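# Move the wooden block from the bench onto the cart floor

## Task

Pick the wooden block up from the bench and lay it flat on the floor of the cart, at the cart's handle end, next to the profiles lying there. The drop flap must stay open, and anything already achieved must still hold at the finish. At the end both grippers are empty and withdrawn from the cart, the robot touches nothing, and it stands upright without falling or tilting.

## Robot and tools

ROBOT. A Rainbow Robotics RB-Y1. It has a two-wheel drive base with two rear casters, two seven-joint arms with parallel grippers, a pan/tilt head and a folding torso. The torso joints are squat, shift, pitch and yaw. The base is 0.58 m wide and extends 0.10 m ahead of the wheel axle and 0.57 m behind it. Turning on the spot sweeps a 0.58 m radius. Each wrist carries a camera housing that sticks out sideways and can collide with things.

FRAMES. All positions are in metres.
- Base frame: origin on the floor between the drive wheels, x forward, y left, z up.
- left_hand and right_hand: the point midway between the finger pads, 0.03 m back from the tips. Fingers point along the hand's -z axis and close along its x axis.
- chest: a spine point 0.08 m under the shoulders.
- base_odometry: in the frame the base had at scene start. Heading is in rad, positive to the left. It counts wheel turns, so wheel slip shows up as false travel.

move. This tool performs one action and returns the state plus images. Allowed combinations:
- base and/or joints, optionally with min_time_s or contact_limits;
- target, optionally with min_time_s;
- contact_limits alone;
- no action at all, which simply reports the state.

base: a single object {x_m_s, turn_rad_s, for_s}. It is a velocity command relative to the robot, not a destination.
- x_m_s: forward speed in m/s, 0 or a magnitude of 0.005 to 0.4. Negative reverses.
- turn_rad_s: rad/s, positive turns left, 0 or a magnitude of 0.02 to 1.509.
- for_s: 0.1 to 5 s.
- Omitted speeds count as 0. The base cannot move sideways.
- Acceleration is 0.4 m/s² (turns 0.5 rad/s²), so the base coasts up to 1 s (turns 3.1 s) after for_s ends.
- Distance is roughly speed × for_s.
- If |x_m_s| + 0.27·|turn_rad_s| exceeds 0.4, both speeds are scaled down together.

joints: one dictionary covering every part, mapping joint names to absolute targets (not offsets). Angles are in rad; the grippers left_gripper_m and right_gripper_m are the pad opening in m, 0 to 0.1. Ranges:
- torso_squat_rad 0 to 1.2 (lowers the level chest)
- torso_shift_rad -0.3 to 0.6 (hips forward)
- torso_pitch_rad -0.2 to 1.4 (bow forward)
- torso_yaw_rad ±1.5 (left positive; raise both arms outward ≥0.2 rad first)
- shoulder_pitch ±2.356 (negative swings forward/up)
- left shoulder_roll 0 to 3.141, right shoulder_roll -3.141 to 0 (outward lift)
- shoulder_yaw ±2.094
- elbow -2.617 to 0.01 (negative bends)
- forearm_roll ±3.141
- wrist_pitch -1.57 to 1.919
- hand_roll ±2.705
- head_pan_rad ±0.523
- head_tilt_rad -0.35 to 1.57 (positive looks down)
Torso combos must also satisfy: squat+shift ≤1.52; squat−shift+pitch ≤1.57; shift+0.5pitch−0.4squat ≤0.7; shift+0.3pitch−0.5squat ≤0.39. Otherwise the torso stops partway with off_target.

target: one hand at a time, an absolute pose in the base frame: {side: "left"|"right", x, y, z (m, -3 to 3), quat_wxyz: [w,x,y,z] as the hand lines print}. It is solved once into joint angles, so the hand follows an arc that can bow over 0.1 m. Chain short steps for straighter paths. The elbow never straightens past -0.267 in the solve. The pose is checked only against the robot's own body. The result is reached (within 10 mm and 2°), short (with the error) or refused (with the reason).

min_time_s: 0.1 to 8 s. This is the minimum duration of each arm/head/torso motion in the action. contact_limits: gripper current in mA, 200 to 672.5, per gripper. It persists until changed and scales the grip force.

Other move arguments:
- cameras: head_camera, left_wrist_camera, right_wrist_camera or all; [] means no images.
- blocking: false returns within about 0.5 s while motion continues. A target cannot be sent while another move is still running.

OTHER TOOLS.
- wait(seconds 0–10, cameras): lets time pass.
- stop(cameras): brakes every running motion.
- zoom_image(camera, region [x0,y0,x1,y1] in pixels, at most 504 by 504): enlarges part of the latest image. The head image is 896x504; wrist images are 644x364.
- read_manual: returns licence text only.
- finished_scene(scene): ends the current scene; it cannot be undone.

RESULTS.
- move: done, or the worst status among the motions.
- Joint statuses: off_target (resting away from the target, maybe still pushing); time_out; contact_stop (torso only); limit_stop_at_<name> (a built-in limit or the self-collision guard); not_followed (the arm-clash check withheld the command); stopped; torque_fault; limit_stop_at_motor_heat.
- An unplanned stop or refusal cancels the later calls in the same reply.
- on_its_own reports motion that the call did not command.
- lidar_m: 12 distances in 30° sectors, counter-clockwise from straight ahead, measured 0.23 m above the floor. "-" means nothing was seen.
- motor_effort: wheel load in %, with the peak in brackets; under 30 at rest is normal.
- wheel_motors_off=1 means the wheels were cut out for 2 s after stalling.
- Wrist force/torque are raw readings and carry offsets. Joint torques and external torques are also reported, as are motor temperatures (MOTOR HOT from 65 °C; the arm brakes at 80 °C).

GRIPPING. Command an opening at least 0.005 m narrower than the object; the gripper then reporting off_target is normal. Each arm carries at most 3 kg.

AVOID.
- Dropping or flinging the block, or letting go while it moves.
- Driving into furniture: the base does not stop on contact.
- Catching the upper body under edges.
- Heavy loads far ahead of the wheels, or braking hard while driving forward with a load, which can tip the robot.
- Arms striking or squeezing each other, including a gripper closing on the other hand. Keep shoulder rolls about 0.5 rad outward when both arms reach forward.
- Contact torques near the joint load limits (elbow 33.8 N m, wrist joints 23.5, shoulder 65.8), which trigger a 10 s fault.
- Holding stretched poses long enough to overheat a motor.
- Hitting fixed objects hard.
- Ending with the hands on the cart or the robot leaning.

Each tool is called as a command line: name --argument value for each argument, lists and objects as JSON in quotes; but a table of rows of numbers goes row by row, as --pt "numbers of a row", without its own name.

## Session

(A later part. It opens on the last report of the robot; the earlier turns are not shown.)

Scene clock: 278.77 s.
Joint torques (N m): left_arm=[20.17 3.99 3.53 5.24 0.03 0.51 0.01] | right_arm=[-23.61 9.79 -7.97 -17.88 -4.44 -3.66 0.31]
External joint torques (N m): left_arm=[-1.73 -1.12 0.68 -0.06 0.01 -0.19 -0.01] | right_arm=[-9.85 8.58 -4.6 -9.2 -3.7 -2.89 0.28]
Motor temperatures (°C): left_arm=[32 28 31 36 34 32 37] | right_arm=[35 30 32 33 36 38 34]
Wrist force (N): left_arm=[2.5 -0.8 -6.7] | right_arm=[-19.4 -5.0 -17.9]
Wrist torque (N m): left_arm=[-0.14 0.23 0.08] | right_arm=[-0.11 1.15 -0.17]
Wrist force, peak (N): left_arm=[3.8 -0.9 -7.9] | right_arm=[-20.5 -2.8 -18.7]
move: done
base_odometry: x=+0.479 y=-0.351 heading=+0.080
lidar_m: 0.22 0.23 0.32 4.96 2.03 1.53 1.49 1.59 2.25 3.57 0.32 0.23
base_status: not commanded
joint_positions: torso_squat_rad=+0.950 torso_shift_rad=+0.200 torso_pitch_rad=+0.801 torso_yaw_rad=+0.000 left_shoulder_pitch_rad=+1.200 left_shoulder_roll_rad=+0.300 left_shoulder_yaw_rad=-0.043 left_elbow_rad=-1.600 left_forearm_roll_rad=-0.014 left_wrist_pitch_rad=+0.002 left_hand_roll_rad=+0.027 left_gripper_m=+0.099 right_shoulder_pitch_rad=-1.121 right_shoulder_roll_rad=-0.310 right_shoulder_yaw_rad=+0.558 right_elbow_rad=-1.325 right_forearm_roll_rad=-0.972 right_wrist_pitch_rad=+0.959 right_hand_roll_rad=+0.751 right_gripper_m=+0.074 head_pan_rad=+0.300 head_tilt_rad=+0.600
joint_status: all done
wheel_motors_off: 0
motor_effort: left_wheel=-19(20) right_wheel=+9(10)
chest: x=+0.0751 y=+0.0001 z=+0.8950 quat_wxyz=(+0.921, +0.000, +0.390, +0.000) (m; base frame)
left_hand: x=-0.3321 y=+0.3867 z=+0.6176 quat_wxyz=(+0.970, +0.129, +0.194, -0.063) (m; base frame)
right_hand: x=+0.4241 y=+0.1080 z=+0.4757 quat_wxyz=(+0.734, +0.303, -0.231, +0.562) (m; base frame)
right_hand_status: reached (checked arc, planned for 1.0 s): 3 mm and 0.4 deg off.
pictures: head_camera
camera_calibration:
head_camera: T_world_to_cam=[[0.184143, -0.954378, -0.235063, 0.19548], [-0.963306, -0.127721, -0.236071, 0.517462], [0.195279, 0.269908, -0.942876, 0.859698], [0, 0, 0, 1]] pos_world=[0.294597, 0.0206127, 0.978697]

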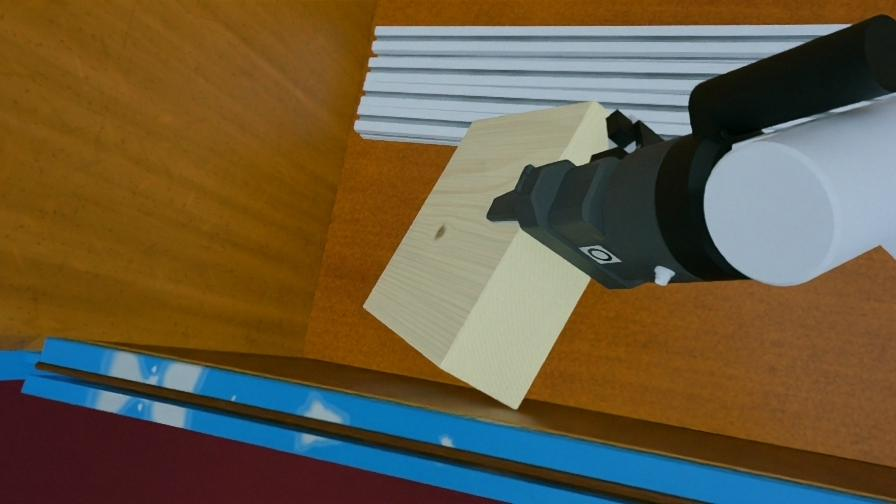

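move --target '{"side":"right","x":0.43,"y":0.14,"z":0.47,"quat_wxyz":[0.653,0.271,-0.271,0.653]}' --min_time_s 1.5 --cameras '["head_camera"]'

move --target '{"side":"right","x":0.43,"y":0.165,"z":0.455,"quat_wxyz":[0.653,0.271,-0.271,0.653]}' --min_time_s 1.2 --cameras '["head_camera"]'

Scene clock: 282.70 s.
Joint torques (N m): left_arm=[20.22 3.83 3.45 5.12 -0.18 0.5 0.03] | right_arm=[-13.8 9.08 1.78 -8.36 -0.05 -0.2 1.25]
External joint torques (N m): left_arm=[-1.68 -1.29 0.59 -0.17 -0.19 -0.2 0] | right_arm=[1.05 6.76 5 0.27 0.63 0.6 1.22]
Motor temperatures (°C): left_arm=[32 28 31 36 34 32 37] | right_arm=[35 30 32 33 36 38 34]
Wrist force (N): left_arm=[3.0 0.3 -7.3] | right_arm=[-6.6 -5.0 6.7]
Wrist torque (N m): left_arm=[-0.27 0.26 0.09] | right_arm=[0.81 -0.77 -1.08]
Wrist force, peak (N): left_arm=[3.5 -0.8 -8.2] | right_arm=[-19.7 -4.6 -19.1]
move: done
base_odometry: x=+0.479 y=-0.351 heading=+0.080
lidar_m: 0.22 0.23 0.31 4.96 2.03 1.52 1.49 1.58 2.26 3.58 0.33 0.23
base_status: not commanded
joint_positions: torso_squat_rad=+0.950 torso_shift_rad=+0.200 torso_pitch_rad=+0.800 torso_yaw_rad=+0.000 left_shoulder_pitch_rad=+1.200 left_shoulder_roll_rad=+0.300 left_shoulder_yaw_rad=-0.043 left_elbow_rad=-1.600 left_forearm_roll_rad=-0.014 left_wrist_pitch_rad=+0.002 left_hand_roll_rad=+0.027 left_gripper_m=+0.099 right_shoulder_pitch_rad=-1.204 right_shoulder_roll_rad=-0.242 right_shoulder_yaw_rad=+0.601 right_elbow_rad=-1.185 right_forearm_roll_rad=-0.971 right_wrist_pitch_rad=+0.890 right_hand_roll_rad=+1.010 right_gripper_m=+0.074 head_pan_rad=+0.300 head_tilt_rad=+0.600
joint_status: all done
wheel_motors_off: 0
motor_effort: left_wheel=-21(23) right_wheel=+9(11)
chest: x=+0.0748 y=+0.0000 z=+0.8952 quat_wxyz=(+0.921, +0.000, +0.389, +0.000) (m; base frame)
left_hand: x=-0.3321 y=+0.3868 z=+0.6175 quat_wxyz=(+0.970, +0.129, +0.194, -0.063) (m; base frame)
right_hand: x=+0.4309 y=+0.1388 z=+0.4711 quat_wxyz=(+0.656, +0.267, -0.272, +0.652) (m; base frame)
right_hand_status: reached (checked arc, planned for 1.5 s): 2 mm and 0.6 deg off.
pictures: head_camera
camera_calibration:
head_camera: T_world_to_cam=[[0.184267, -0.954362, -0.23503, 0.195369], [-0.963119, -0.12762, -0.236887, 0.517981], [0.196081, 0.270012, -0.94268, 0.859755], [0, 0, 0, 1]] pos_world=[0.294295, 0.0204127, 0.979094]

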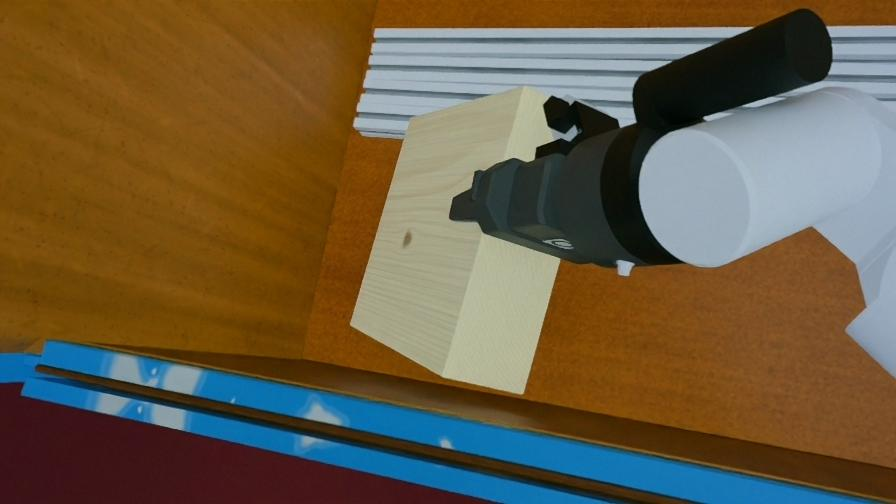

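Scene clock: 284.23 s.
Joint torques (N m): left_arm=[20.27 4.23 3.48 5.19 -0.14 0.55 0.06] | right_arm=[-8.47 9.6 4.39 -2.83 1.16 0.83 1]
External joint torques (N m): left_arm=[-1.63 -0.9 0.61 -0.09 -0.16 -0.14 0.03] | right_arm=[7.05 6.15 7.05 5.64 1.84 1.53 0.96]
Motor temperatures (°C): left_arm=[32 28 31 36 34 32 37] | right_arm=[35 30 32 33 36 38 34]
Wrist force (N): left_arm=[3.7 -0.4 -7.3] | right_arm=[0.2 -1.9 27.7]
Wrist torque (N m): left_arm=[-0.16 0.34 0.04] | right_arm=[0.41 -1.29 -0.86]
Wrist force, peak (N): left_arm=[4.1 -0.6 -8.2] | right_arm=[11.6 6.6 69.5]
move: done
base_odometry: x=+0.479 y=-0.351 heading=+0.080
lidar_m: 0.20 0.22 0.32 4.95 2.03 1.53 1.49 1.60 2.25 3.57 0.33 0.23
base_status: not commanded
joint_positions: torso_squat_rad=+0.950 torso_shift_rad=+0.200 torso_pitch_rad=+0.799 torso_yaw_rad=+0.000 left_shoulder_pitch_rad=+1.200 left_shoulder_roll_rad=+0.300 left_shoulder_yaw_rad=-0.043 left_elbow_rad=-1.600 left_forearm_roll_rad=-0.014 left_wrist_pitch_rad=+0.002 left_hand_roll_rad=+0.027 left_gripper_m=+0.099 right_shoulder_pitch_rad=-1.269 right_shoulder_roll_rad=-0.150 right_shoulder_yaw_rad=+0.600 right_elbow_rad=-0.994 right_forearm_roll_rad=-0.995 right_wrist_pitch_rad=+0.821 right_hand_roll_rad=+1.090 right_gripper_m=+0.075 head_pan_rad=+0.300 head_tilt_rad=+0.600
joint_status: all done
wheel_motors_off: 0
motor_effort: left_wheel=-29(31) right_wheel=+17(20)
chest: x=+0.0744 y=-0.0002 z=+0.8954 quat_wxyz=(+0.921, +0.000, +0.389, +0.000) (m; base frame)
left_hand: x=-0.3321 y=+0.3867 z=+0.6174 quat_wxyz=(+0.971, +0.129, +0.193, -0.063) (m; base frame)
right_hand: x=+0.4313 y=+0.1642 z=+0.4572 quat_wxyz=(+0.654, +0.269, -0.273, +0.652) (m; base frame)
right_hand_status: reached (checked arc, planned for 1.2 s): 3 mm and 0.4 deg off.
pictures: head_camera
camera_calibration:
head_camera: T_world_to_cam=[[0.184203, -0.954381, -0.235003, 0.195357], [-0.962928, -0.127289, -0.237837, 0.518435], [0.197074, 0.270102, -0.942447, 0.85976], [0, 0, 0, 1]] pos_world=[0.293793, 0.0202134, 0.979491]

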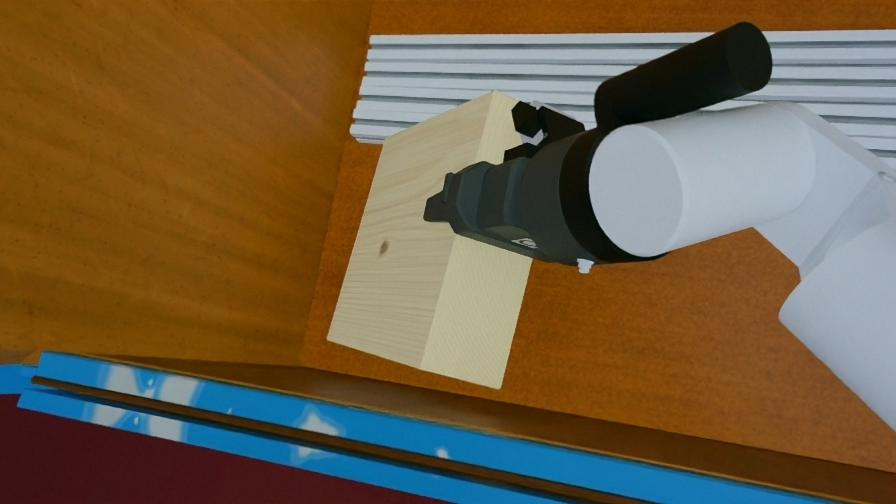

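move --target '{"side":"right","x":0.41,"y":0.13,"z":0.57,"quat_wxyz":[0.653,0.271,-0.271,0.653]}' --min_time_s 1.2 --cameras '[]'

move --joints '{"torso_shift_rad":0.3,"torso_pitch_rad":0.92,"head_tilt_rad":0.45}' --min_time_s 2 --cameras '["head_camera"]'

Scene clock: 290.70 s.
Joint torques (N m): left_arm=[20.53 4.1 3.76 5.12 -0.03 0.54 -0.02] | right_arm=[-22.07 8.9 -7.69 -18.43 -3.7 -4.87 0.02]
External joint torques (N m): left_arm=[-1.38 -1.01 0.9 -0.18 -0.04 -0.16 -0.05] | right_arm=[-8.02 7.62 -3.17 -9.71 -3.14 -3.73 -0.02]
Motor temperatures (°C): left_arm=[32 28 31 36 34 32 37] | right_arm=[35 30 32 33 36 37 34]
Wrist force (N): left_arm=[2.9 0.2 -7.4] | right_arm=[-18.7 0.3 -19.0]
Wrist torque (N m): left_arm=[-0.26 0.26 0.09] | right_arm=[-0.58 1.36 0.03]
Wrist force, peak (N): left_arm=[3.6 0.4 -8.3] | right_arm=[-28.0 3.7 -21.0]
move: done
base_odometry: x=+0.479 y=-0.351 heading=+0.080
lidar_m: 0.20 0.22 0.32 4.95 2.02 1.54 1.50 1.60 2.27 3.55 0.33 0.22
base_status: not commanded
joint_positions: torso_squat_rad=+0.950 torso_shift_rad=+0.200 torso_pitch_rad=+0.801 torso_yaw_rad=+0.000 left_shoulder_pitch_rad=+1.200 left_shoulder_roll_rad=+0.300 left_shoulder_yaw_rad=-0.043 left_elbow_rad=-1.600 left_forearm_roll_rad=-0.014 left_wrist_pitch_rad=+0.002 left_hand_roll_rad=+0.027 left_gripper_m=+0.099 right_shoulder_pitch_rad=-1.170 right_shoulder_roll_rad=-0.377 right_shoulder_yaw_rad=+0.616 right_elbow_rad=-1.685 right_forearm_roll_rad=-0.874 right_wrist_pitch_rad=+1.139 right_hand_roll_rad=+0.642 right_gripper_m=+0.074 head_pan_rad=+0.300 head_tilt_rad=+0.600
joint_status: all done
wheel_motors_off: 0
motor_effort: left_wheel=-18(29) right_wheel=+6(16)
chest: x=+0.0752 y=+0.0001 z=+0.8950 quat_wxyz=(+0.921, +0.000, +0.390, +0.000) (m; base frame)
left_hand: x=-0.3321 y=+0.3867 z=+0.6176 quat_wxyz=(+0.970, +0.129, +0.194, -0.063) (m; base frame)
right_hand: x=+0.4098 y=+0.1288 z=+0.5667 quat_wxyz=(+0.654, +0.271, -0.268, +0.653) (m; base frame)
right_hand_status: reached (checked arc, planned for 1.2 s): 3 mm and 0.4 deg off.
pictures: none
No camera images: "cameras" was empty.

Scene clock: 293.13 s.
Joint torques (N m): left_arm=[20.86 3.72 3.45 6.24 -0.11 0.69 -0.08] | right_arm=[-11.47 12.81 -4.99 -18.64 -4.23 -4.17 -0.01]
External joint torques (N m): left_arm=[-1.33 -0.94 0.89 0 -0.12 -0.19 -0.11] | right_arm=[1.02 10.88 -1.3 -9.7 -3.57 -3.16 -0.05]
Motor temperatures (°C): left_arm=[32 28 31 36 34 32 37] | right_arm=[35 30 32 33 36 37 34]
Wrist force (N): left_arm=[4.2 -0.2 -6.2] | right_arm=[-18.8 -2.1 -19.4]
Wrist torque (N m): left_arm=[-0.19 0.39 0.04] | right_arm=[-0.62 1.28 0.05]
Wrist force, peak (N): left_arm=[4.9 -0.1 -7.6] | right_arm=[-22.4 -0.6 -20.0]
move: contact_stop
base_odometry: x=+0.479 y=-0.351 heading=+0.080
lidar_m: 0.21 0.22 0.30 4.94 2.03 1.53 1.49 1.59 2.25 3.56 0.32 0.22
base_status: not commanded
joint_positions: torso_squat_rad=+0.950 torso_shift_rad=+0.291 torso_pitch_rad=+0.903 torso_yaw_rad=-0.004 left_shoulder_pitch_rad=+1.200 left_shoulder_roll_rad=+0.300 left_shoulder_yaw_rad=-0.043 left_elbow_rad=-1.600 left_forearm_roll_rad=-0.014 left_wrist_pitch_rad=+0.002 left_hand_roll_rad=+0.027 left_gripper_m=+0.099 right_shoulder_pitch_rad=-1.173 right_shoulder_roll_rad=-0.378 right_shoulder_yaw_rad=+0.616 right_elbow_rad=-1.685 right_forearm_roll_rad=-0.874 right_wrist_pitch_rad=+1.139 right_hand_roll_rad=+0.642 right_gripper_m=+0.074 head_pan_rad=+0.300 head_tilt_rad=+0.450
joint_status: torso_shift_rad contact_stop (moved +0.091 of +0.100); torso_pitch_rad contact_stop (moved +0.103 of +0.119); the others done
wheel_motors_off: 0
motor_effort: left_wheel=-15(24) right_wheel=-2(26)
chest: x=+0.1318 y=+0.0005 z=+0.8618 quat_wxyz=(+0.900, -0.001, +0.436, -0.002) (m; base frame)
left_hand: x=-0.3010 y=+0.3870 z=+0.6262 quat_wxyz=(+0.959, +0.124, +0.243, -0.071) (m; base frame)
right_hand: x=+0.4325 y=+0.1273 z=+0.5012 quat_wxyz=(+0.668, +0.302, -0.234, +0.638) (m; base frame)
pictures: head_camera
camera_calibration:
head_camera: T_world_to_cam=[[0.16063, -0.954215, -0.252333, 0.195367], [-0.956629, -0.0875651, -0.277838, 0.610097], [0.243022, 0.286018, -0.926895, 0.769025], [0, 0, 0, 1]] pos_world=[0.365365, 0.0198905, 0.931611]

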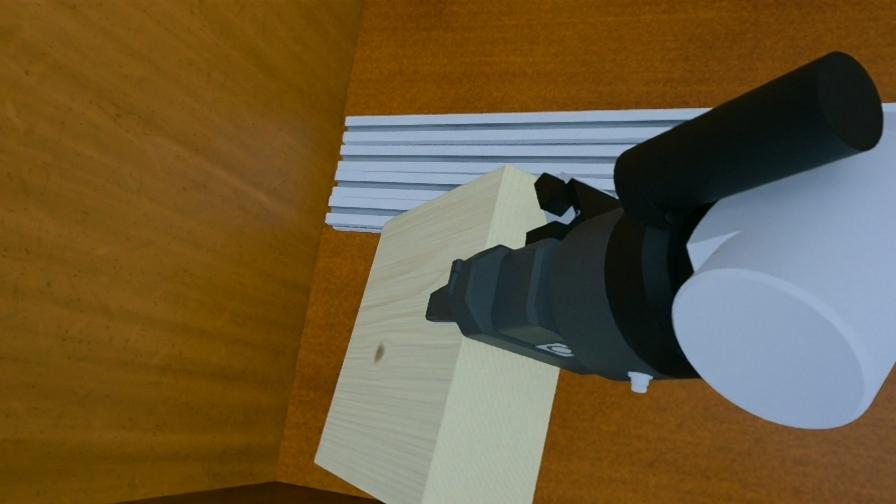

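move --joints '{"torso_shift_rad":0.2,"torso_pitch_rad":0.8,"head_tilt_rad":0.6}' --min_time_s 1.5 --cameras '["head_camera"]'

move --target '{"side":"right","x":0.425,"y":0.15,"z":0.475,"quat_wxyz":[0.653,0.271,-0.271,0.653]}' --min_time_s 1.2 --cameras '["head_camera"]'

Scene clock: 299.20 s.
Joint torques (N m): left_arm=[20.43 3.95 3.92 5.19 -0.12 0.44 0.1] | right_arm=[-20.37 10.06 -7.42 -18.48 -3.96 -4.69 0.08]
External joint torques (N m): left_arm=[-1.48 -1.12 1.09 -0.11 -0.14 -0.26 0.07] | right_arm=[-6.34 8.83 -2.87 -9.78 -3.43 -3.56 0.05]
Motor temperatures (°C): left_arm=[32 28 31 36 34 32 37] | right_arm=[35 30 32 33 36 37 34]
Wrist force (N): left_arm=[3.9 -0.2 -7.0] | right_arm=[-18.8 1.3 -19.1]
Wrist torque (N m): left_arm=[-0.17 0.35 0.04] | right_arm=[-0.45 1.23 0.04]
Wrist force, peak (N): left_arm=[4.1 -0.3 -7.9] | right_arm=[-19.3 -0.8 -20.3]
move: done
base_odometry: x=+0.479 y=-0.351 heading=+0.080
lidar_m: 0.21 0.22 0.30 4.94 2.04 1.53 1.49 1.59 2.25 3.57 0.32 0.23
base_status: not commanded
joint_positions: torso_squat_rad=+0.950 torso_shift_rad=+0.200 torso_pitch_rad=+0.801 torso_yaw_rad=-0.003 left_shoulder_pitch_rad=+1.200 left_shoulder_roll_rad=+0.300 left_shoulder_yaw_rad=-0.043 left_elbow_rad=-1.600 left_forearm_roll_rad=-0.014 left_wrist_pitch_rad=+0.002 left_hand_roll_rad=+0.027 left_gripper_m=+0.099 right_shoulder_pitch_rad=-1.171 right_shoulder_roll_rad=-0.377 right_shoulder_yaw_rad=+0.616 right_elbow_rad=-1.685 right_forearm_roll_rad=-0.874 right_wrist_pitch_rad=+1.139 right_hand_roll_rad=+0.642 right_gripper_m=+0.074 head_pan_rad=+0.300 head_tilt_rad=+0.600
joint_status: all done
wheel_motors_off: 0
motor_effort: left_wheel=-14(16) right_wheel=+1(5)
chest: x=+0.0751 y=+0.0002 z=+0.8947 quat_wxyz=(+0.921, -0.001, +0.390, -0.001) (m; base frame)
left_hand: x=-0.3314 y=+0.3870 z=+0.6165 quat_wxyz=(+0.970, +0.128, +0.194, -0.064) (m; base frame)
right_hand: x=+0.4103 y=+0.1273 z=+0.5662 quat_wxyz=(+0.655, +0.270, -0.268, +0.653) (m; base frame)
pictures: head_camera
camera_calibration:
head_camera: T_world_to_cam=[[0.182175, -0.955299, -0.232844, 0.19364], [-0.963624, -0.12636, -0.235505, 0.516972], [0.195555, 0.267277, -0.943568, 0.860103], [0, 0, 0, 1]] pos_world=[0.294693, 0.0204222, 0.978403]

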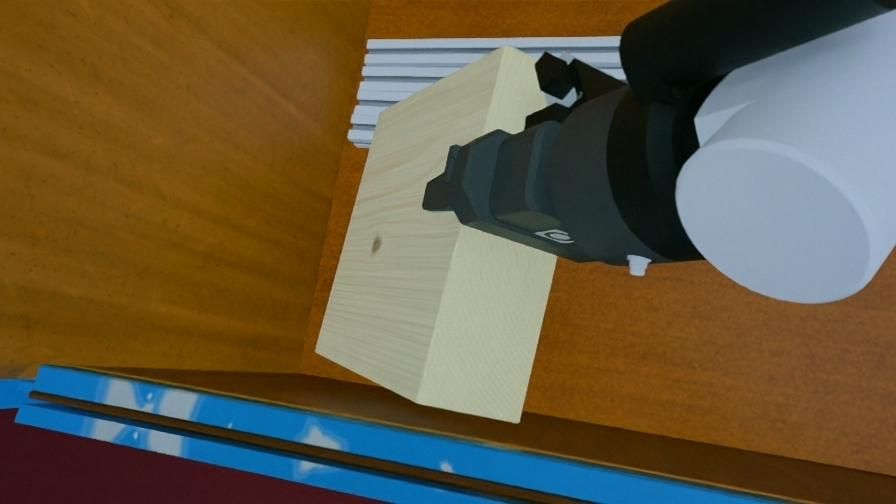

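Scene clock: 300.80 s.
Joint torques (N m): left_arm=[20.41 4.13 3.85 5.25 -0.08 0.57 0.05] | right_arm=[-23.72 9.71 -5.73 -18.28 -4.13 -3.18 -0.14]
External joint torques (N m): left_arm=[-1.5 -0.93 1.02 -0.05 -0.09 -0.13 0.03] | right_arm=[-8.9 6.98 -2.5 -9.63 -3.46 -2.36 -0.18]
Motor temperatures (°C): left_arm=[32 28 31 36 34 32 37] | right_arm=[35 30 32 33 36 37 34]
Wrist force (N): left_arm=[3.5 -0.9 -7.7] | right_arm=[-18.0 1.4 -19.1]
Wrist torque (N m): left_arm=[-0.14 0.33 0.08] | right_arm=[-0.40 1.20 0.06]
Wrist force, peak (N): left_arm=[3.3 -1.1 -8.3] | right_arm=[-24.4 1.4 -18.3]
move: done
base_odometry: x=+0.479 y=-0.351 heading=+0.080
lidar_m: 0.21 0.22 0.28 4.95 2.02 1.53 1.49 1.59 2.27 3.55 0.33 0.22
base_status: not commanded
joint_positions: torso_squat_rad=+0.950 torso_shift_rad=+0.200 torso_pitch_rad=+0.801 torso_yaw_rad=-0.003 left_shoulder_pitch_rad=+1.200 left_shoulder_roll_rad=+0.300 left_shoulder_yaw_rad=-0.043 left_elbow_rad=-1.600 left_forearm_roll_rad=-0.014 left_wrist_pitch_rad=+0.002 left_hand_roll_rad=+0.027 left_gripper_m=+0.099 right_shoulder_pitch_rad=-1.214 right_shoulder_roll_rad=-0.227 right_shoulder_yaw_rad=+0.624 right_elbow_rad=-1.186 right_forearm_roll_rad=-0.959 right_wrist_pitch_rad=+0.887 right_hand_roll_rad=+0.980 right_gripper_m=+0.074 head_pan_rad=+0.300 head_tilt_rad=+0.600
joint_status: all done
wheel_motors_off: 0
motor_effort: left_wheel=-14(15) right_wheel=+3(4)
chest: x=+0.0751 y=+0.0001 z=+0.8947 quat_wxyz=(+0.921, -0.001, +0.390, -0.001) (m; base frame)
left_hand: x=-0.3314 y=+0.3869 z=+0.6165 quat_wxyz=(+0.970, +0.128, +0.194, -0.064) (m; base frame)
right_hand: x=+0.4244 y=+0.1481 z=+0.4729 quat_wxyz=(+0.655, +0.270, -0.269, +0.653) (m; base frame)
right_hand_status: reached (checked arc, planned for 1.2 s): 3 mm and 0.3 deg off.
pictures: head_camera
camera_calibration:
head_camera: T_world_to_cam=[[0.182215, -0.955269, -0.232935, 0.193716], [-0.963594, -0.126345, -0.235634, 0.517089], [0.195664, 0.267391, -0.943513, 0.860015], [0, 0, 0, 1]] pos_world=[0.294692, 0.020422, 0.978403]

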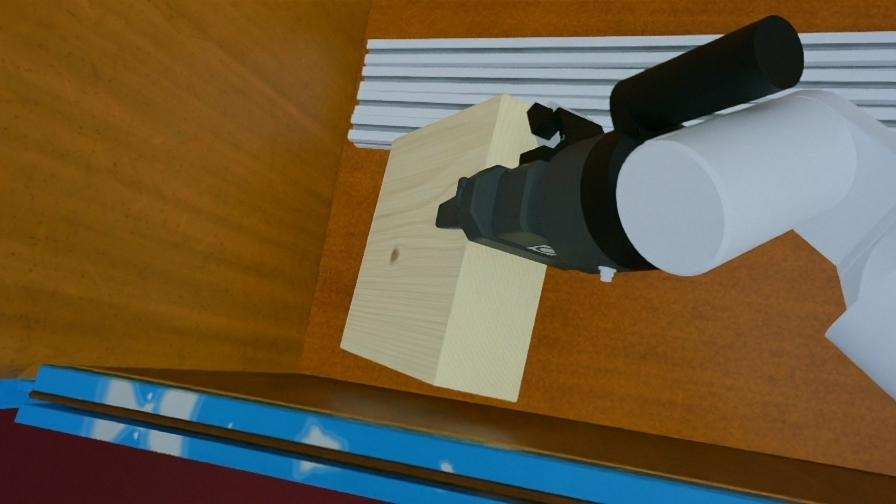

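move --target '{"side":"right","x":0.422,"y":0.148,"z":0.461,"quat_wxyz":[0.653,0.271,-0.271,0.653]}' --min_time_s 1.0 --cameras '[]'

move --target '{"side":"right","x":0.422,"y":0.122,"z":0.434,"quat_wxyz":[0.6272,0.3265,-0.3265,0.6272]}' --min_time_s 1.5 --cameras '["head_camera"]'

Scene clock: 303.60 s.
Joint torques (N m): left_arm=[20.17 4.01 3.82 5.14 -0.04 0.45 -0.04] | right_arm=[-8.26 8.82 2.84 -5.72 0.48 1.49 1.64]
External joint torques (N m): left_arm=[-1.74 -1.07 0.99 -0.15 -0.05 -0.25 -0.06] | right_arm=[6.43 6.01 5.91 2.86 1.15 2.27 1.6]
Motor temperatures (°C): left_arm=[32 28 31 36 34 32 37] | right_arm=[35 30 32 33 36 37 34]
Wrist force (N): left_arm=[3.7 -0.2 -7.2] | right_arm=[-2.2 -9.1 10.7]
Wrist torque (N m): left_arm=[-0.23 0.37 0.09] | right_arm=[0.88 -1.34 -1.53]
Wrist force, peak (N): left_arm=[3.5 -0.4 -8.3] | right_arm=[-19.5 1.2 -19.6]
move: done
base_odometry: x=+0.479 y=-0.351 heading=+0.080
lidar_m: 0.21 0.21 0.30 4.94 2.03 1.54 1.48 1.60 2.26 3.55 0.32 0.23
base_status: not commanded
joint_positions: torso_squat_rad=+0.950 torso_shift_rad=+0.200 torso_pitch_rad=+0.800 torso_yaw_rad=-0.003 left_shoulder_pitch_rad=+1.200 left_shoulder_roll_rad=+0.300 left_shoulder_yaw_rad=-0.043 left_elbow_rad=-1.600 left_forearm_roll_rad=-0.014 left_wrist_pitch_rad=+0.002 left_hand_roll_rad=+0.027 left_gripper_m=+0.099 right_shoulder_pitch_rad=-1.208 right_shoulder_roll_rad=-0.217 right_shoulder_yaw_rad=+0.623 right_elbow_rad=-1.142 right_forearm_roll_rad=-0.976 right_wrist_pitch_rad=+0.854 right_hand_roll_rad=+1.026 right_gripper_m=+0.074 head_pan_rad=+0.300 head_tilt_rad=+0.600
joint_status: all done
wheel_motors_off: 0
motor_effort: left_wheel=-17(19) right_wheel=+2(5)
chest: x=+0.0748 y=+0.0000 z=+0.8950 quat_wxyz=(+0.921, -0.001, +0.389, -0.001) (m; base frame)
left_hand: x=-0.3313 y=+0.3870 z=+0.6165 quat_wxyz=(+0.971, +0.128, +0.193, -0.064) (m; base frame)
right_hand: x=+0.4233 y=+0.1470 z=+0.4630 quat_wxyz=(+0.654, +0.269, -0.273, +0.653) (m; base frame)
right_hand_status: reached (checked arc, planned for 1.0 s): 3 mm and 0.3 deg off.
pictures: none
No camera images: "cameras" was empty.

Scene clock: 305.43 s.
Joint torques (N m): left_arm=[20.53 4.15 4.01 5.32 0.03 0.51 -0.01] | right_arm=[-11.72 0.18 -3.39 -3.94 1.21 -1.13 -0.35]
External joint torques (N m): left_arm=[-1.37 -0.93 1.17 0.03 0.01 -0.19 -0.03] | right_arm=[2.03 -1.59 -1.02 3.97 2.17 -1.03 -0.39]
Motor temperatures (°C): left_arm=[32 28 31 36 34 32 37] | right_arm=[35 30 32 33 36 37 34]
Wrist force (N): left_arm=[3.6 -0.4 -7.1] | right_arm=[0.4 2.6 3.0]
Wrist torque (N m): left_arm=[-0.15 0.34 0.05] | right_arm=[0.61 -2.72 0.09]
Wrist force, peak (N): left_arm=[3.2 0.4 -8.2] | right_arm=[-1.3 -4.6 24.5]
move: done
base_odometry: x=+0.479 y=-0.351 heading=+0.080
lidar_m: 0.20 0.22 0.28 4.94 2.02 1.53 1.49 1.60 2.26 3.56 0.31 0.23
base_status: not commanded
joint_positions: torso_squat_rad=+0.950 torso_shift_rad=+0.200 torso_pitch_rad=+0.800 torso_yaw_rad=-0.003 left_shoulder_pitch_rad=+1.200 left_shoulder_roll_rad=+0.300 left_shoulder_yaw_rad=-0.043 left_elbow_rad=-1.600 left_forearm_roll_rad=-0.014 left_wrist_pitch_rad=+0.002 left_hand_roll_rad=+0.027 left_gripper_m=+0.099 right_shoulder_pitch_rad=-1.157 right_shoulder_roll_rad=-0.217 right_shoulder_yaw_rad=+0.522 right_elbow_rad=-0.929 right_forearm_roll_rad=-1.379 right_wrist_pitch_rad=+0.777 right_hand_roll_rad=+1.549 right_gripper_m=+0.074 head_pan_rad=+0.300 head_tilt_rad=+0.600
joint_status: all done
wheel_motors_off: 0
motor_effort: left_wheel=-16(20) right_wheel=+4(7)
chest: x=+0.0747 y=+0.0000 z=+0.8950 quat_wxyz=(+0.921, -0.001, +0.389, -0.001) (m; base frame)
left_hand: x=-0.3314 y=+0.3869 z=+0.6165 quat_wxyz=(+0.971, +0.129, +0.193, -0.064) (m; base frame)
right_hand: x=+0.4219 y=+0.1231 z=+0.4357 quat_wxyz=(+0.629, +0.323, -0.328, +0.626) (m; base frame)
right_hand_status: reached (checked arc, planned for 1.5 s): 2 mm and 0.5 deg off.
pictures: head_camera
camera_calibration:
head_camera: T_world_to_cam=[[0.182365, -0.955211, -0.233055, 0.193804], [-0.963342, -0.12615, -0.236768, 0.517729], [0.196763, 0.26769, -0.9432, 0.859998], [0, 0, 0, 1]] pos_world=[0.294191, 0.0202219, 0.978899]

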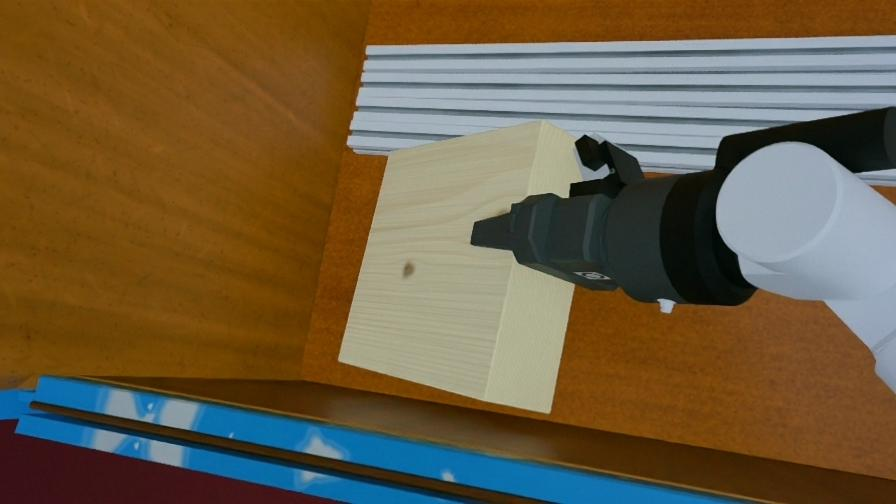

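move --joints '{"right_gripper_m":0.082}' --cameras '[]'

move --joints '{"right_gripper_m":0.09}' --cameras '[]'

move --joints '{"right_gripper_m":0.1}' --cameras '["head_camera","right_wrist_camera"]'

Scene clock: 313.33 s.
Joint torques (N m): left_arm=[20.76 4.05 3.53 5.26 -0.02 0.45 -0.03] | right_arm=[-15.44 3.41 -3.05 -10.55 -1.82 -0.05 -0.22]
External joint torques (N m): left_arm=[-1.15 -1.02 0.69 -0.04 -0.04 -0.25 -0.06] | right_arm=[-1.71 1.66 -0.68 -2.66 -0.85 0.04 -0.26]
Motor temperatures (°C): left_arm=[32 28 31 36 34 32 37] | right_arm=[35 30 32 33 36 37 34]
Wrist force (N): left_arm=[3.1 -0.6 -7.3] | right_arm=[-11.5 1.3 -4.2]
Wrist torque (N m): left_arm=[-0.15 0.32 0.03] | right_arm=[-0.27 -0.40 -0.13]
Wrist force, peak (N): left_arm=[3.8 0.2 -7.9] | right_arm=[-14.4 0.0 -7.0]
move: done
base_odometry: x=+0.479 y=-0.351 heading=+0.080
lidar_m: 0.20 0.21 0.29 4.94 2.03 1.54 1.49 1.60 2.26 3.56 0.32 0.22
base_status: not commanded
joint_positions: torso_squat_rad=+0.950 torso_shift_rad=+0.200 torso_pitch_rad=+0.800 torso_yaw_rad=-0.003 left_shoulder_pitch_rad=+1.200 left_shoulder_roll_rad=+0.300 left_shoulder_yaw_rad=-0.043 left_elbow_rad=-1.600 left_forearm_roll_rad=-0.014 left_wrist_pitch_rad=+0.002 left_hand_roll_rad=+0.027 left_gripper_m=+0.099 right_shoulder_pitch_rad=-1.156 right_shoulder_roll_rad=-0.218 right_shoulder_yaw_rad=+0.522 right_elbow_rad=-0.927 right_forearm_roll_rad=-1.379 right_wrist_pitch_rad=+0.777 right_hand_roll_rad=+1.549 right_gripper_m=+0.082 head_pan_rad=+0.300 head_tilt_rad=+0.600
joint_status: all done
wheel_motors_off: 0
motor_effort: left_wheel=-16(17) right_wheel=+1(7)
chest: x=+0.0749 y=+0.0000 z=+0.8949 quat_wxyz=(+0.921, -0.001, +0.389, -0.001) (m; base frame)
left_hand: x=-0.3314 y=+0.3869 z=+0.6165 quat_wxyz=(+0.971, +0.128, +0.194, -0.064) (m; base frame)
right_hand: x=+0.4217 y=+0.1221 z=+0.4343 quat_wxyz=(+0.630, +0.323, -0.326, +0.626) (m; base frame)
pictures: none
No camera images: "cameras" was empty.

Scene clock: 313.87 s.
Joint torques (N m): left_arm=[20.29 3.87 3.79 5.28 -0.1 0.48 0.01] | right_arm=[-15.33 3.72 -3.61 -10.76 -1.75 0.02 -0.21]
External joint torques (N m): left_arm=[-1.62 -1.2 0.96 -0.02 -0.11 -0.22 -0.02] | right_arm=[-1.6 1.97 -1.24 -2.87 -0.78 0.11 -0.25]
Motor temperatures (°C): left_arm=[32 28 31 36 34 32 37] | right_arm=[35 30 32 33 36 37 34]
Wrist force (N): left_arm=[3.5 -0.2 -7.3] | right_arm=[-12.2 1.6 -6.7]
Wrist torque (N m): left_arm=[-0.18 0.33 0.07] | right_arm=[-0.25 -0.57 -0.18]
Wrist force, peak (N): left_arm=[3.2 0.0 -8.1] | right_arm=[-12.8 2.0 -7.0]
move: done
base_odometry: x=+0.479 y=-0.351 heading=+0.080
lidar_m: 0.21 0.22 0.30 4.95 2.02 1.52 1.49 1.59 2.28 3.57 0.32 0.22
base_status: not commanded
joint_positions: torso_squat_rad=+0.950 torso_shift_rad=+0.200 torso_pitch_rad=+0.800 torso_yaw_rad=-0.003 left_shoulder_pitch_rad=+1.200 left_shoulder_roll_rad=+0.300 left_shoulder_yaw_rad=-0.043 left_elbow_rad=-1.600 left_forearm_roll_rad=-0.014 left_wrist_pitch_rad=+0.002 left_hand_roll_rad=+0.027 left_gripper_m=+0.099 right_shoulder_pitch_rad=-1.156 right_shoulder_roll_rad=-0.218 right_shoulder_yaw_rad=+0.522 right_elbow_rad=-0.927 right_forearm_roll_rad=-1.379 right_wrist_pitch_rad=+0.777 right_hand_roll_rad=+1.549 right_gripper_m=+0.090 head_pan_rad=+0.300 head_tilt_rad=+0.600
joint_status: all done
wheel_motors_off: 0
motor_effort: left_wheel=-16(17) right_wheel=+4(5)
chest: x=+0.0749 y=+0.0000 z=+0.8949 quat_wxyz=(+0.921, -0.001, +0.389, -0.001) (m; base frame)
left_hand: x=-0.3314 y=+0.3869 z=+0.6165 quat_wxyz=(+0.971, +0.128, +0.194, -0.064) (m; base frame)
right_hand: x=+0.4217 y=+0.1220 z=+0.4343 quat_wxyz=(+0.630, +0.323, -0.326, +0.626) (m; base frame)
pictures: none
No camera images: "cameras" was empty.

Scene clock: 314.43 s.
Joint torques (N m): left_arm=[20.52 3.96 3.88 5.16 -0.02 0.51 0.08] | right_arm=[-15.32 3.35 -3.7 -10.87 -1.84 -0.02 -0.21]
External joint torques (N m): left_arm=[-1.39 -1.12 1.04 -0.13 -0.04 -0.19 0.05] | right_arm=[-1.6 1.6 -1.33 -2.98 -0.88 0.07 -0.25]
Motor temperatures (°C): left_arm=[32 28 31 36 34 32 37] | right_arm=[35 30 32 33 36 37 34]
Wrist force (N): left_arm=[2.9 0.2 -7.1] | right_arm=[-12.2 1.5 -7.0]
Wrist torque (N m): left_arm=[-0.24 0.30 0.08] | right_arm=[-0.24 -0.60 -0.14]
Wrist force, peak (N): left_arm=[3.5 0.2 -8.0] | right_arm=[-12.2 1.8 -7.6]
move: done
base_odometry: x=+0.479 y=-0.351 heading=+0.080
lidar_m: 0.19 0.22 0.29 4.94 2.04 1.52 1.49 1.57 2.27 3.56 0.33 0.22
base_status: not commanded
joint_positions: torso_squat_rad=+0.950 torso_shift_rad=+0.200 torso_pitch_rad=+0.800 torso_yaw_rad=-0.003 left_shoulder_pitch_rad=+1.200 left_shoulder_roll_rad=+0.300 left_shoulder_yaw_rad=-0.043 left_elbow_rad=-1.600 left_forearm_roll_rad=-0.014 left_wrist_pitch_rad=+0.002 left_hand_roll_rad=+0.027 left_gripper_m=+0.099 right_shoulder_pitch_rad=-1.156 right_shoulder_roll_rad=-0.218 right_shoulder_yaw_rad=+0.522 right_elbow_rad=-0.927 right_forearm_roll_rad=-1.379 right_wrist_pitch_rad=+0.777 right_hand_roll_rad=+1.549 right_gripper_m=+0.099 head_pan_rad=+0.300 head_tilt_rad=+0.600
joint_status: all done
wheel_motors_off: 0
motor_effort: left_wheel=-16(17) right_wheel=+2(5)
chest: x=+0.0749 y=+0.0000 z=+0.8949 quat_wxyz=(+0.921, -0.001, +0.389, -0.001) (m; base frame)
left_hand: x=-0.3314 y=+0.3869 z=+0.6165 quat_wxyz=(+0.971, +0.128, +0.194, -0.064) (m; base frame)
right_hand: x=+0.4216 y=+0.1220 z=+0.4342 quat_wxyz=(+0.630, +0.323, -0.326, +0.626) (m; base frame)
pictures: head_camera, right_wrist_camera
camera_calibration:
head_camera: T_world_to_cam=[[0.182318, -0.95523, -0.233015, 0.193695], [-0.963455, -0.126258, -0.236248, 0.517402], [0.196251, 0.267571, -0.94334, 0.860062], [0, 0, 0, 1]] pos_world=[0.294391, 0.0202218, 0.9787]
right_wrist_camera: T_world_to_cam=[[0.0267459, -0.557457, -0.829775, 0.415793], [-0.865031, -0.428925, 0.260277, 0.331116], [-0.501005, 0.710819, -0.49369, 0.411092], [0, 0, 0, 1]] pos_world=[0.481264, 0.0815986, 0.461785]

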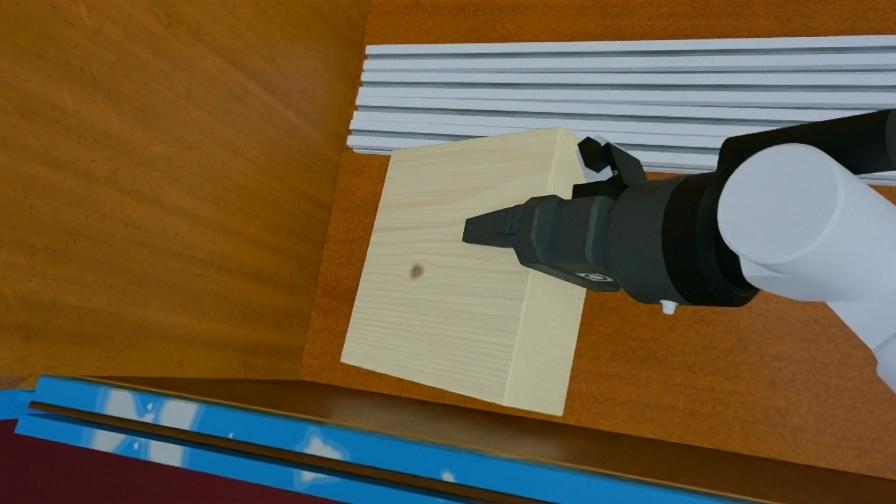

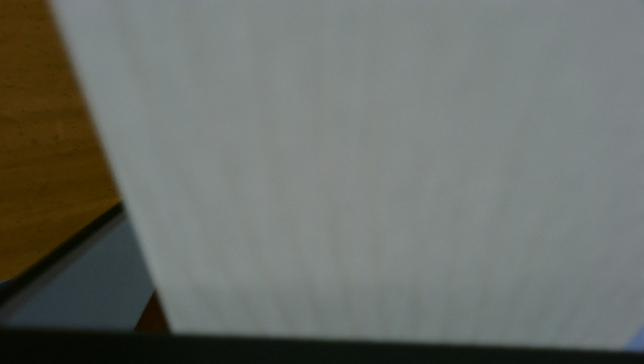

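move --target '{"side":"right","x":0.41,"y":0.088,"z":0.405,"quat_wxyz":[0.6272,0.3265,-0.3265,0.6272]}' --min_time_s 1.5 --cameras '["head_camera"]'

move --joints '{"torso_shift_rad":0.26,"torso_pitch_rad":0.87}' --min_time_s 2 --cameras '["head_camera","right_wrist_camera"]'

Scene clock: 318.00 s.
Joint torques (N m): left_arm=[20.2 3.98 3.8 5.09 -0.03 0.52 -0.08] | right_arm=[-7.4 1.32 -4.27 -7.98 -2.38 0.59 0.32]
External joint torques (N m): left_arm=[-1.71 -1.09 0.97 -0.2 -0.04 -0.18 -0.11] | right_arm=[5.34 0.48 -2.2 -0.74 -1.38 0.36 0.28]
Motor temperatures (°C): left_arm=[32 28 31 36 34 32 37] | right_arm=[35 30 32 32 36 37 34]
Wrist force (N): left_arm=[3.4 0.0 -6.8] | right_arm=[-12.9 2.8 -7.2]
Wrist torque (N m): left_arm=[-0.21 0.31 0.05] | right_arm=[-0.24 -0.45 -0.21]
Wrist force, peak (N): left_arm=[3.8 -0.2 -8.0] | right_arm=[-13.7 1.9 -6.7]
move: done
base_odometry: x=+0.479 y=-0.351 heading=+0.080
lidar_m: 0.21 0.21 0.29 4.93 2.03 1.53 1.50 1.59 2.27 3.57 0.32 0.22
base_status: not commanded
joint_positions: torso_squat_rad=+0.950 torso_shift_rad=+0.200 torso_pitch_rad=+0.800 torso_yaw_rad=-0.003 left_shoulder_pitch_rad=+1.200 left_shoulder_roll_rad=+0.300 left_shoulder_yaw_rad=-0.043 left_elbow_rad=-1.600 left_forearm_roll_rad=-0.014 left_wrist_pitch_rad=+0.002 left_hand_roll_rad=+0.027 left_gripper_m=+0.099 right_shoulder_pitch_rad=-1.116 right_shoulder_roll_rad=-0.234 right_shoulder_yaw_rad=+0.471 right_elbow_rad=-0.832 right_forearm_roll_rad=-1.485 right_wrist_pitch_rad=+0.802 right_hand_roll_rad=+1.756 right_gripper_m=+0.099 head_pan_rad=+0.300 head_tilt_rad=+0.600
joint_status: all done
wheel_motors_off: 0
motor_effort: left_wheel=-17(17) right_wheel=+0(5)
chest: x=+0.0748 y=+0.0001 z=+0.8949 quat_wxyz=(+0.921, -0.001, +0.389, -0.001) (m; base frame)
left_hand: x=-0.3314 y=+0.3869 z=+0.6164 quat_wxyz=(+0.971, +0.128, +0.193, -0.064) (m; base frame)
right_hand: x=+0.4104 y=+0.0885 z=+0.4058 quat_wxyz=(+0.628, +0.325, -0.327, +0.628) (m; base frame)
right_hand_status: reached (checked arc, planned for 1.5 s): 1 mm and 0.2 deg off.
pictures: head_camera
camera_calibration:
head_camera: T_world_to_cam=[[0.182541, -0.955232, -0.232833, 0.193684], [-0.963372, -0.126455, -0.236482, 0.517563], [0.196453, 0.267472, -0.943327, 0.860052], [0, 0, 0, 1]] pos_world=[0.294291, 0.0204215, 0.9788]

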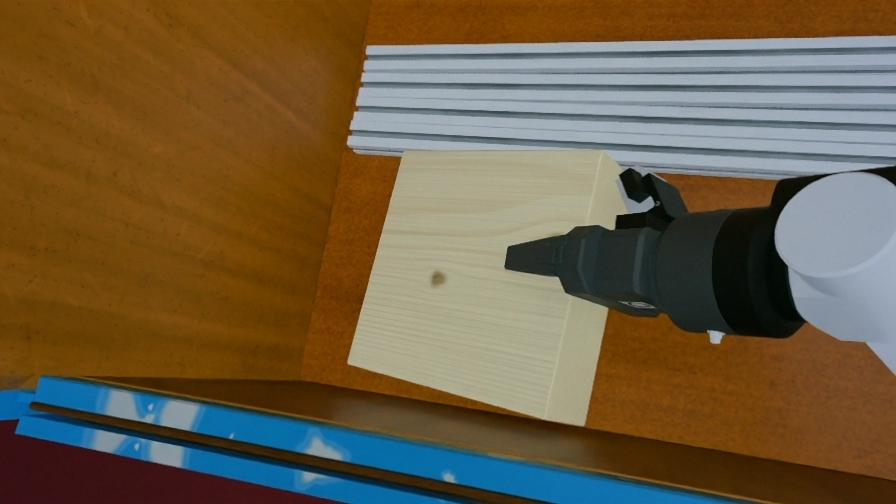

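Scene clock: 320.30 s.
Joint torques (N m): left_arm=[20.85 3.83 3.72 5.87 -0.06 0.67 0.13] | right_arm=[-10.31 7.29 -1.51 -10.38 -2.7 1.08 0.11]
External joint torques (N m): left_arm=[-1.28 -0.98 1.06 -0.05 -0.08 -0.15 0.1] | right_arm=[0.95 5.93 0.16 -3.4 -1.71 0.72 0.07]
Motor temperatures (°C): left_arm=[32 28 31 36 34 32 37] | right_arm=[35 30 32 32 36 37 34]
Wrist force (N): left_arm=[3.8 -0.2 -7.5] | right_arm=[-14.3 -0.1 -3.7]
Wrist torque (N m): left_arm=[-0.22 0.36 0.05] | right_arm=[-0.29 -0.61 0.10]
Wrist force, peak (N): left_arm=[3.9 0.1 -8.2] | right_arm=[-15.8 1.6 -2.8]
move: done
base_odometry: x=+0.479 y=-0.351 heading=+0.080
lidar_m: 0.17 0.19 0.24 4.95 2.04 1.54 1.49 1.61 2.26 3.56 0.29 0.20
base_status: not commanded
joint_positions: torso_squat_rad=+0.950 torso_shift_rad=+0.259 torso_pitch_rad=+0.868 torso_yaw_rad=-0.003 left_shoulder_pitch_rad=+1.200 left_shoulder_roll_rad=+0.300 left_shoulder_yaw_rad=-0.043 left_elbow_rad=-1.600 left_forearm_roll_rad=-0.014 left_wrist_pitch_rad=+0.002 left_hand_roll_rad=+0.027 left_gripper_m=+0.099 right_shoulder_pitch_rad=-1.115 right_shoulder_roll_rad=-0.235 right_shoulder_yaw_rad=+0.470 right_elbow_rad=-0.831 right_forearm_roll_rad=-1.485 right_wrist_pitch_rad=+0.802 right_hand_roll_rad=+1.756 right_gripper_m=+0.099 head_pan_rad=+0.300 head_tilt_rad=+0.600
joint_status: all done
wheel_motors_off: 0
motor_effort: left_wheel=-16(17) right_wheel=+4(9)
chest: x=+0.1124 y=+0.0003 z=+0.8738 quat_wxyz=(+0.907, -0.001, +0.421, -0.002) (m; base frame)
left_hand: x=-0.3118 y=+0.3870 z=+0.6233 quat_wxyz=(+0.963, +0.126, +0.226, -0.069) (m; base frame)
right_hand: x=+0.4137 y=+0.0869 z=+0.3620 quat_wxyz=(+0.640, +0.345, -0.304, +0.616) (m; base frame)
pictures: head_camera, right_wrist_camera
camera_calibration:
head_camera: T_world_to_cam=[[0.165949, -0.95545, -0.244083, 0.193719], [-0.977288, -0.126264, -0.170192, 0.492436], [0.131791, 0.266782, -0.954703, 0.849916], [0, 0, 0, 1]] pos_world=[0.337093, 0.0205235, 0.94251]
right_wrist_camera: T_world_to_cam=[[-0.0282362, -0.556148, -0.830603, 0.359452], [-0.843304, -0.432883, 0.318514, 0.298313], [-0.536694, 0.709445, -0.456779, 0.397963], [0, 0, 0, 1]] pos_world=[0.475302, 0.0467104, 0.385326]

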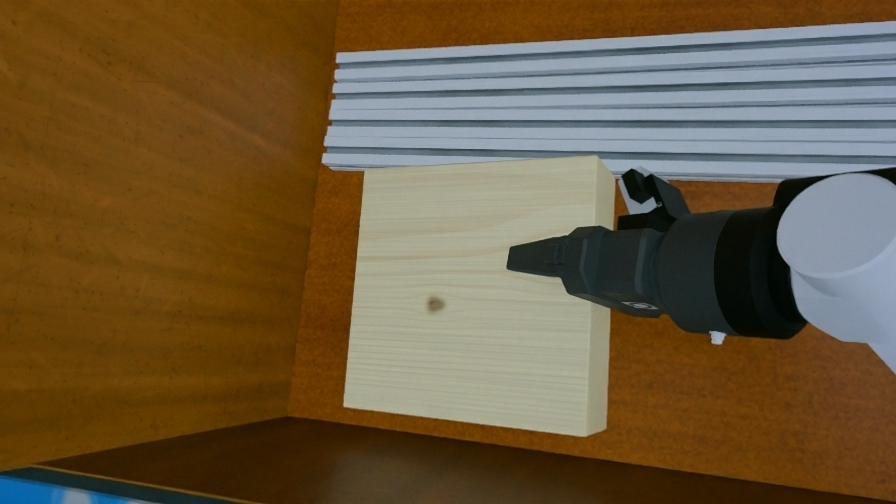

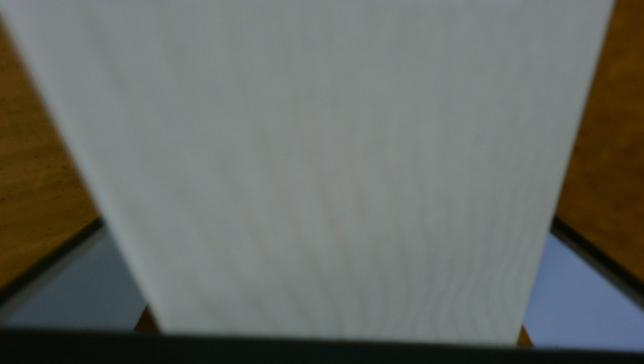

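move --target '{"side":"right","x":0.414,"y":0.07,"z":0.347,"quat_wxyz":[0.640,0.345,-0.304,0.616]}' --min_time_s 1.2 --cameras '["head_camera"]'

Scene clock: 323.00 s.
Joint torques (N m): left_arm=[20.52 3.63 3.55 5.83 -0.09 0.54 0.01] | right_arm=[-16.56 5.45 -4.42 -9.9 -2.94 1.49 0.15]
External joint torques (N m): left_arm=[-1.61 -1.18 0.9 -0.1 -0.1 -0.28 -0.01] | right_arm=[-5.37 4.59 -2.93 -3.54 -1.97 0.93 0.11]
Motor temperatures (°C): left_arm=[32 28 31 36 34 32 37] | right_arm=[34 30 32 32 36 37 34]
Wrist force (N): left_arm=[3.5 0.0 -6.8] | right_arm=[-15.1 1.7 -6.7]
Wrist torque (N m): left_arm=[-0.22 0.34 0.06] | right_arm=[-0.40 -0.29 0.04]
Wrist force, peak (N): left_arm=[3.7 0.0 -8.3] | right_arm=[-15.4 1.2 -6.5]
move: done
base_odometry: x=+0.479 y=-0.351 heading=+0.080
lidar_m: 0.17 0.19 0.25 4.94 2.03 1.54 1.49 1.59 2.25 3.58 0.30 0.20
base_status: not commanded
joint_positions: torso_squat_rad=+0.950 torso_shift_rad=+0.260 torso_pitch_rad=+0.870 torso_yaw_rad=-0.003 left_shoulder_pitch_rad=+1.200 left_shoulder_roll_rad=+0.300 left_shoulder_yaw_rad=-0.043 left_elbow_rad=-1.600 left_forearm_roll_rad=-0.014 left_wrist_pitch_rad=+0.002 left_hand_roll_rad=+0.027 left_gripper_m=+0.099 right_shoulder_pitch_rad=-1.136 right_shoulder_roll_rad=-0.229 right_shoulder_yaw_rad=+0.427 right_elbow_rad=-0.710 right_forearm_roll_rad=-1.548 right_wrist_pitch_rad=+0.825 right_hand_roll_rad=+1.889 right_gripper_m=+0.099 head_pan_rad=+0.300 head_tilt_rad=+0.600
joint_status: all done
wheel_motors_off: 0
motor_effort: left_wheel=-15(16) right_wheel=+4(7)
chest: x=+0.1130 y=+0.0002 z=+0.8734 quat_wxyz=(+0.907, -0.001, +0.421, -0.001) (m; base frame)
left_hand: x=-0.3116 y=+0.3870 z=+0.6238 quat_wxyz=(+0.963, +0.126, +0.227, -0.069) (m; base frame)
right_hand: x=+0.4129 y=+0.0692 z=+0.3454 quat_wxyz=(+0.641, +0.344, -0.302, +0.616) (m; base frame)
right_hand_status: reached (checked arc, planned for 1.2 s): 2 mm and 0.3 deg off.
pictures: head_camera
camera_calibration:
head_camera: T_world_to_cam=[[0.165735, -0.955299, -0.244817, 0.194072], [-0.97754, -0.12637, -0.168661, 0.491621], [0.130185, 0.267271, -0.954787, 0.849702], [0, 0, 0, 1]] pos_world=[0.337796, 0.0204222, 0.941714]

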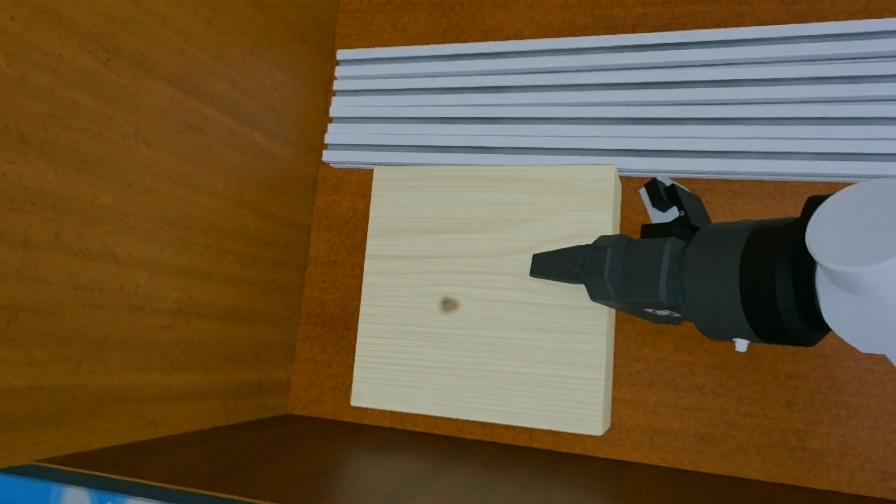

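move --target '{"side":"right","x":0.412,"y":0.055,"z":0.333,"quat_wxyz":[0.640,0.345,-0.304,0.616]}' --min_time_s 1.2 --cameras '["head_camera","right_wrist_camera"]'

Scene clock: 325.47 s.
Joint torques (N m): left_arm=[20.67 3.63 3.78 5.96 -0.13 0.64 0.02] | right_arm=[6.26 -19.18 -0.66 14.56 8.06 -8.95 0.35]
External joint torques (N m): left_arm=[-1.45 -1.2 1.11 0.04 -0.14 -0.18 -0.01] | right_arm=[17.69 -19.79 0.65 20.39 9.02 -9.69 0.31]
Motor temperatures (°C): left_arm=[32 28 31 36 34 32 37] | right_arm=[34 30 32 32 36 37 34]
Wrist force (N): left_arm=[3.8 -0.3 -7.1] | right_arm=[58.5 16.4 33.4]
Wrist torque (N m): left_arm=[-0.18 0.34 0.07] | right_arm=[-0.17 -0.04 -0.39]
Wrist force, peak (N): left_arm=[4.4 -0.7 -7.7] | right_arm=[66.4 12.7 34.9]
move: done
base_odometry: x=+0.479 y=-0.351 heading=+0.080
lidar_m: 0.18 0.19 0.25 4.94 2.03 1.52 1.48 1.60 2.27 3.57 0.30 0.20
base_status: not commanded
joint_positions: torso_squat_rad=+0.951 torso_shift_rad=+0.259 torso_pitch_rad=+0.868 torso_yaw_rad=-0.003 left_shoulder_pitch_rad=+1.200 left_shoulder_roll_rad=+0.300 left_shoulder_yaw_rad=-0.043 left_elbow_rad=-1.600 left_forearm_roll_rad=-0.014 left_wrist_pitch_rad=+0.002 left_hand_roll_rad=+0.027 left_gripper_m=+0.099 right_shoulder_pitch_rad=-1.172 right_shoulder_roll_rad=-0.211 right_shoulder_yaw_rad=+0.381 right_elbow_rad=-0.583 right_forearm_roll_rad=-1.608 right_wrist_pitch_rad=+0.853 right_hand_roll_rad=+2.026 right_gripper_m=+0.098 head_pan_rad=+0.300 head_tilt_rad=+0.600
joint_status: all done
wheel_motors_off: 0
motor_effort: left_wheel=-13(16) right_wheel=+1(5)
chest: x=+0.1123 y=+0.0001 z=+0.8739 quat_wxyz=(+0.907, -0.001, +0.420, -0.001) (m; base frame)
left_hand: x=-0.3119 y=+0.3869 z=+0.6236 quat_wxyz=(+0.963, +0.126, +0.226, -0.068) (m; base frame)
right_hand: x=+0.4138 y=+0.0609 z=+0.3386 quat_wxyz=(+0.637, +0.346, -0.309, +0.616) (m; base frame)
right_hand_status: reached (checked arc, planned for 1.2 s): 8 mm and 0.7 deg off.
pictures: head_camera, right_wrist_camera
camera_calibration:
head_camera: T_world_to_cam=[[0.166407, -0.955149, -0.244948, 0.194245], [-0.977156, -0.126434, -0.170823, 0.4929], [0.132192, 0.267779, -0.954369, 0.8497], [0, 0, 0, 1]] pos_world=[0.336993, 0.0203209, 0.942706]
right_wrist_camera: T_world_to_cam=[[-0.0217616, -0.548697, -0.835738, 0.324197], [-0.844914, -0.436787, 0.308769, 0.298724], [-0.53446, 0.712845, -0.454097, 0.403744], [0, 0, 0, 1]] pos_world=[0.475236, 0.0205577, 0.362046]

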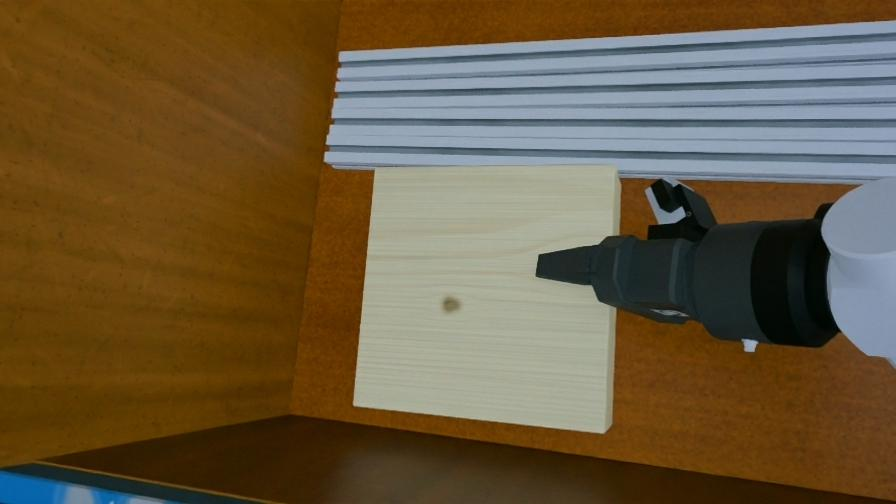

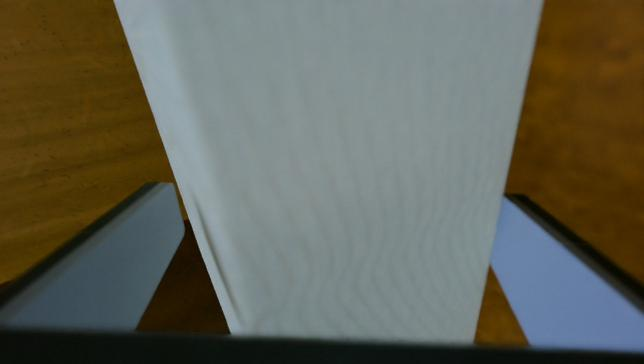

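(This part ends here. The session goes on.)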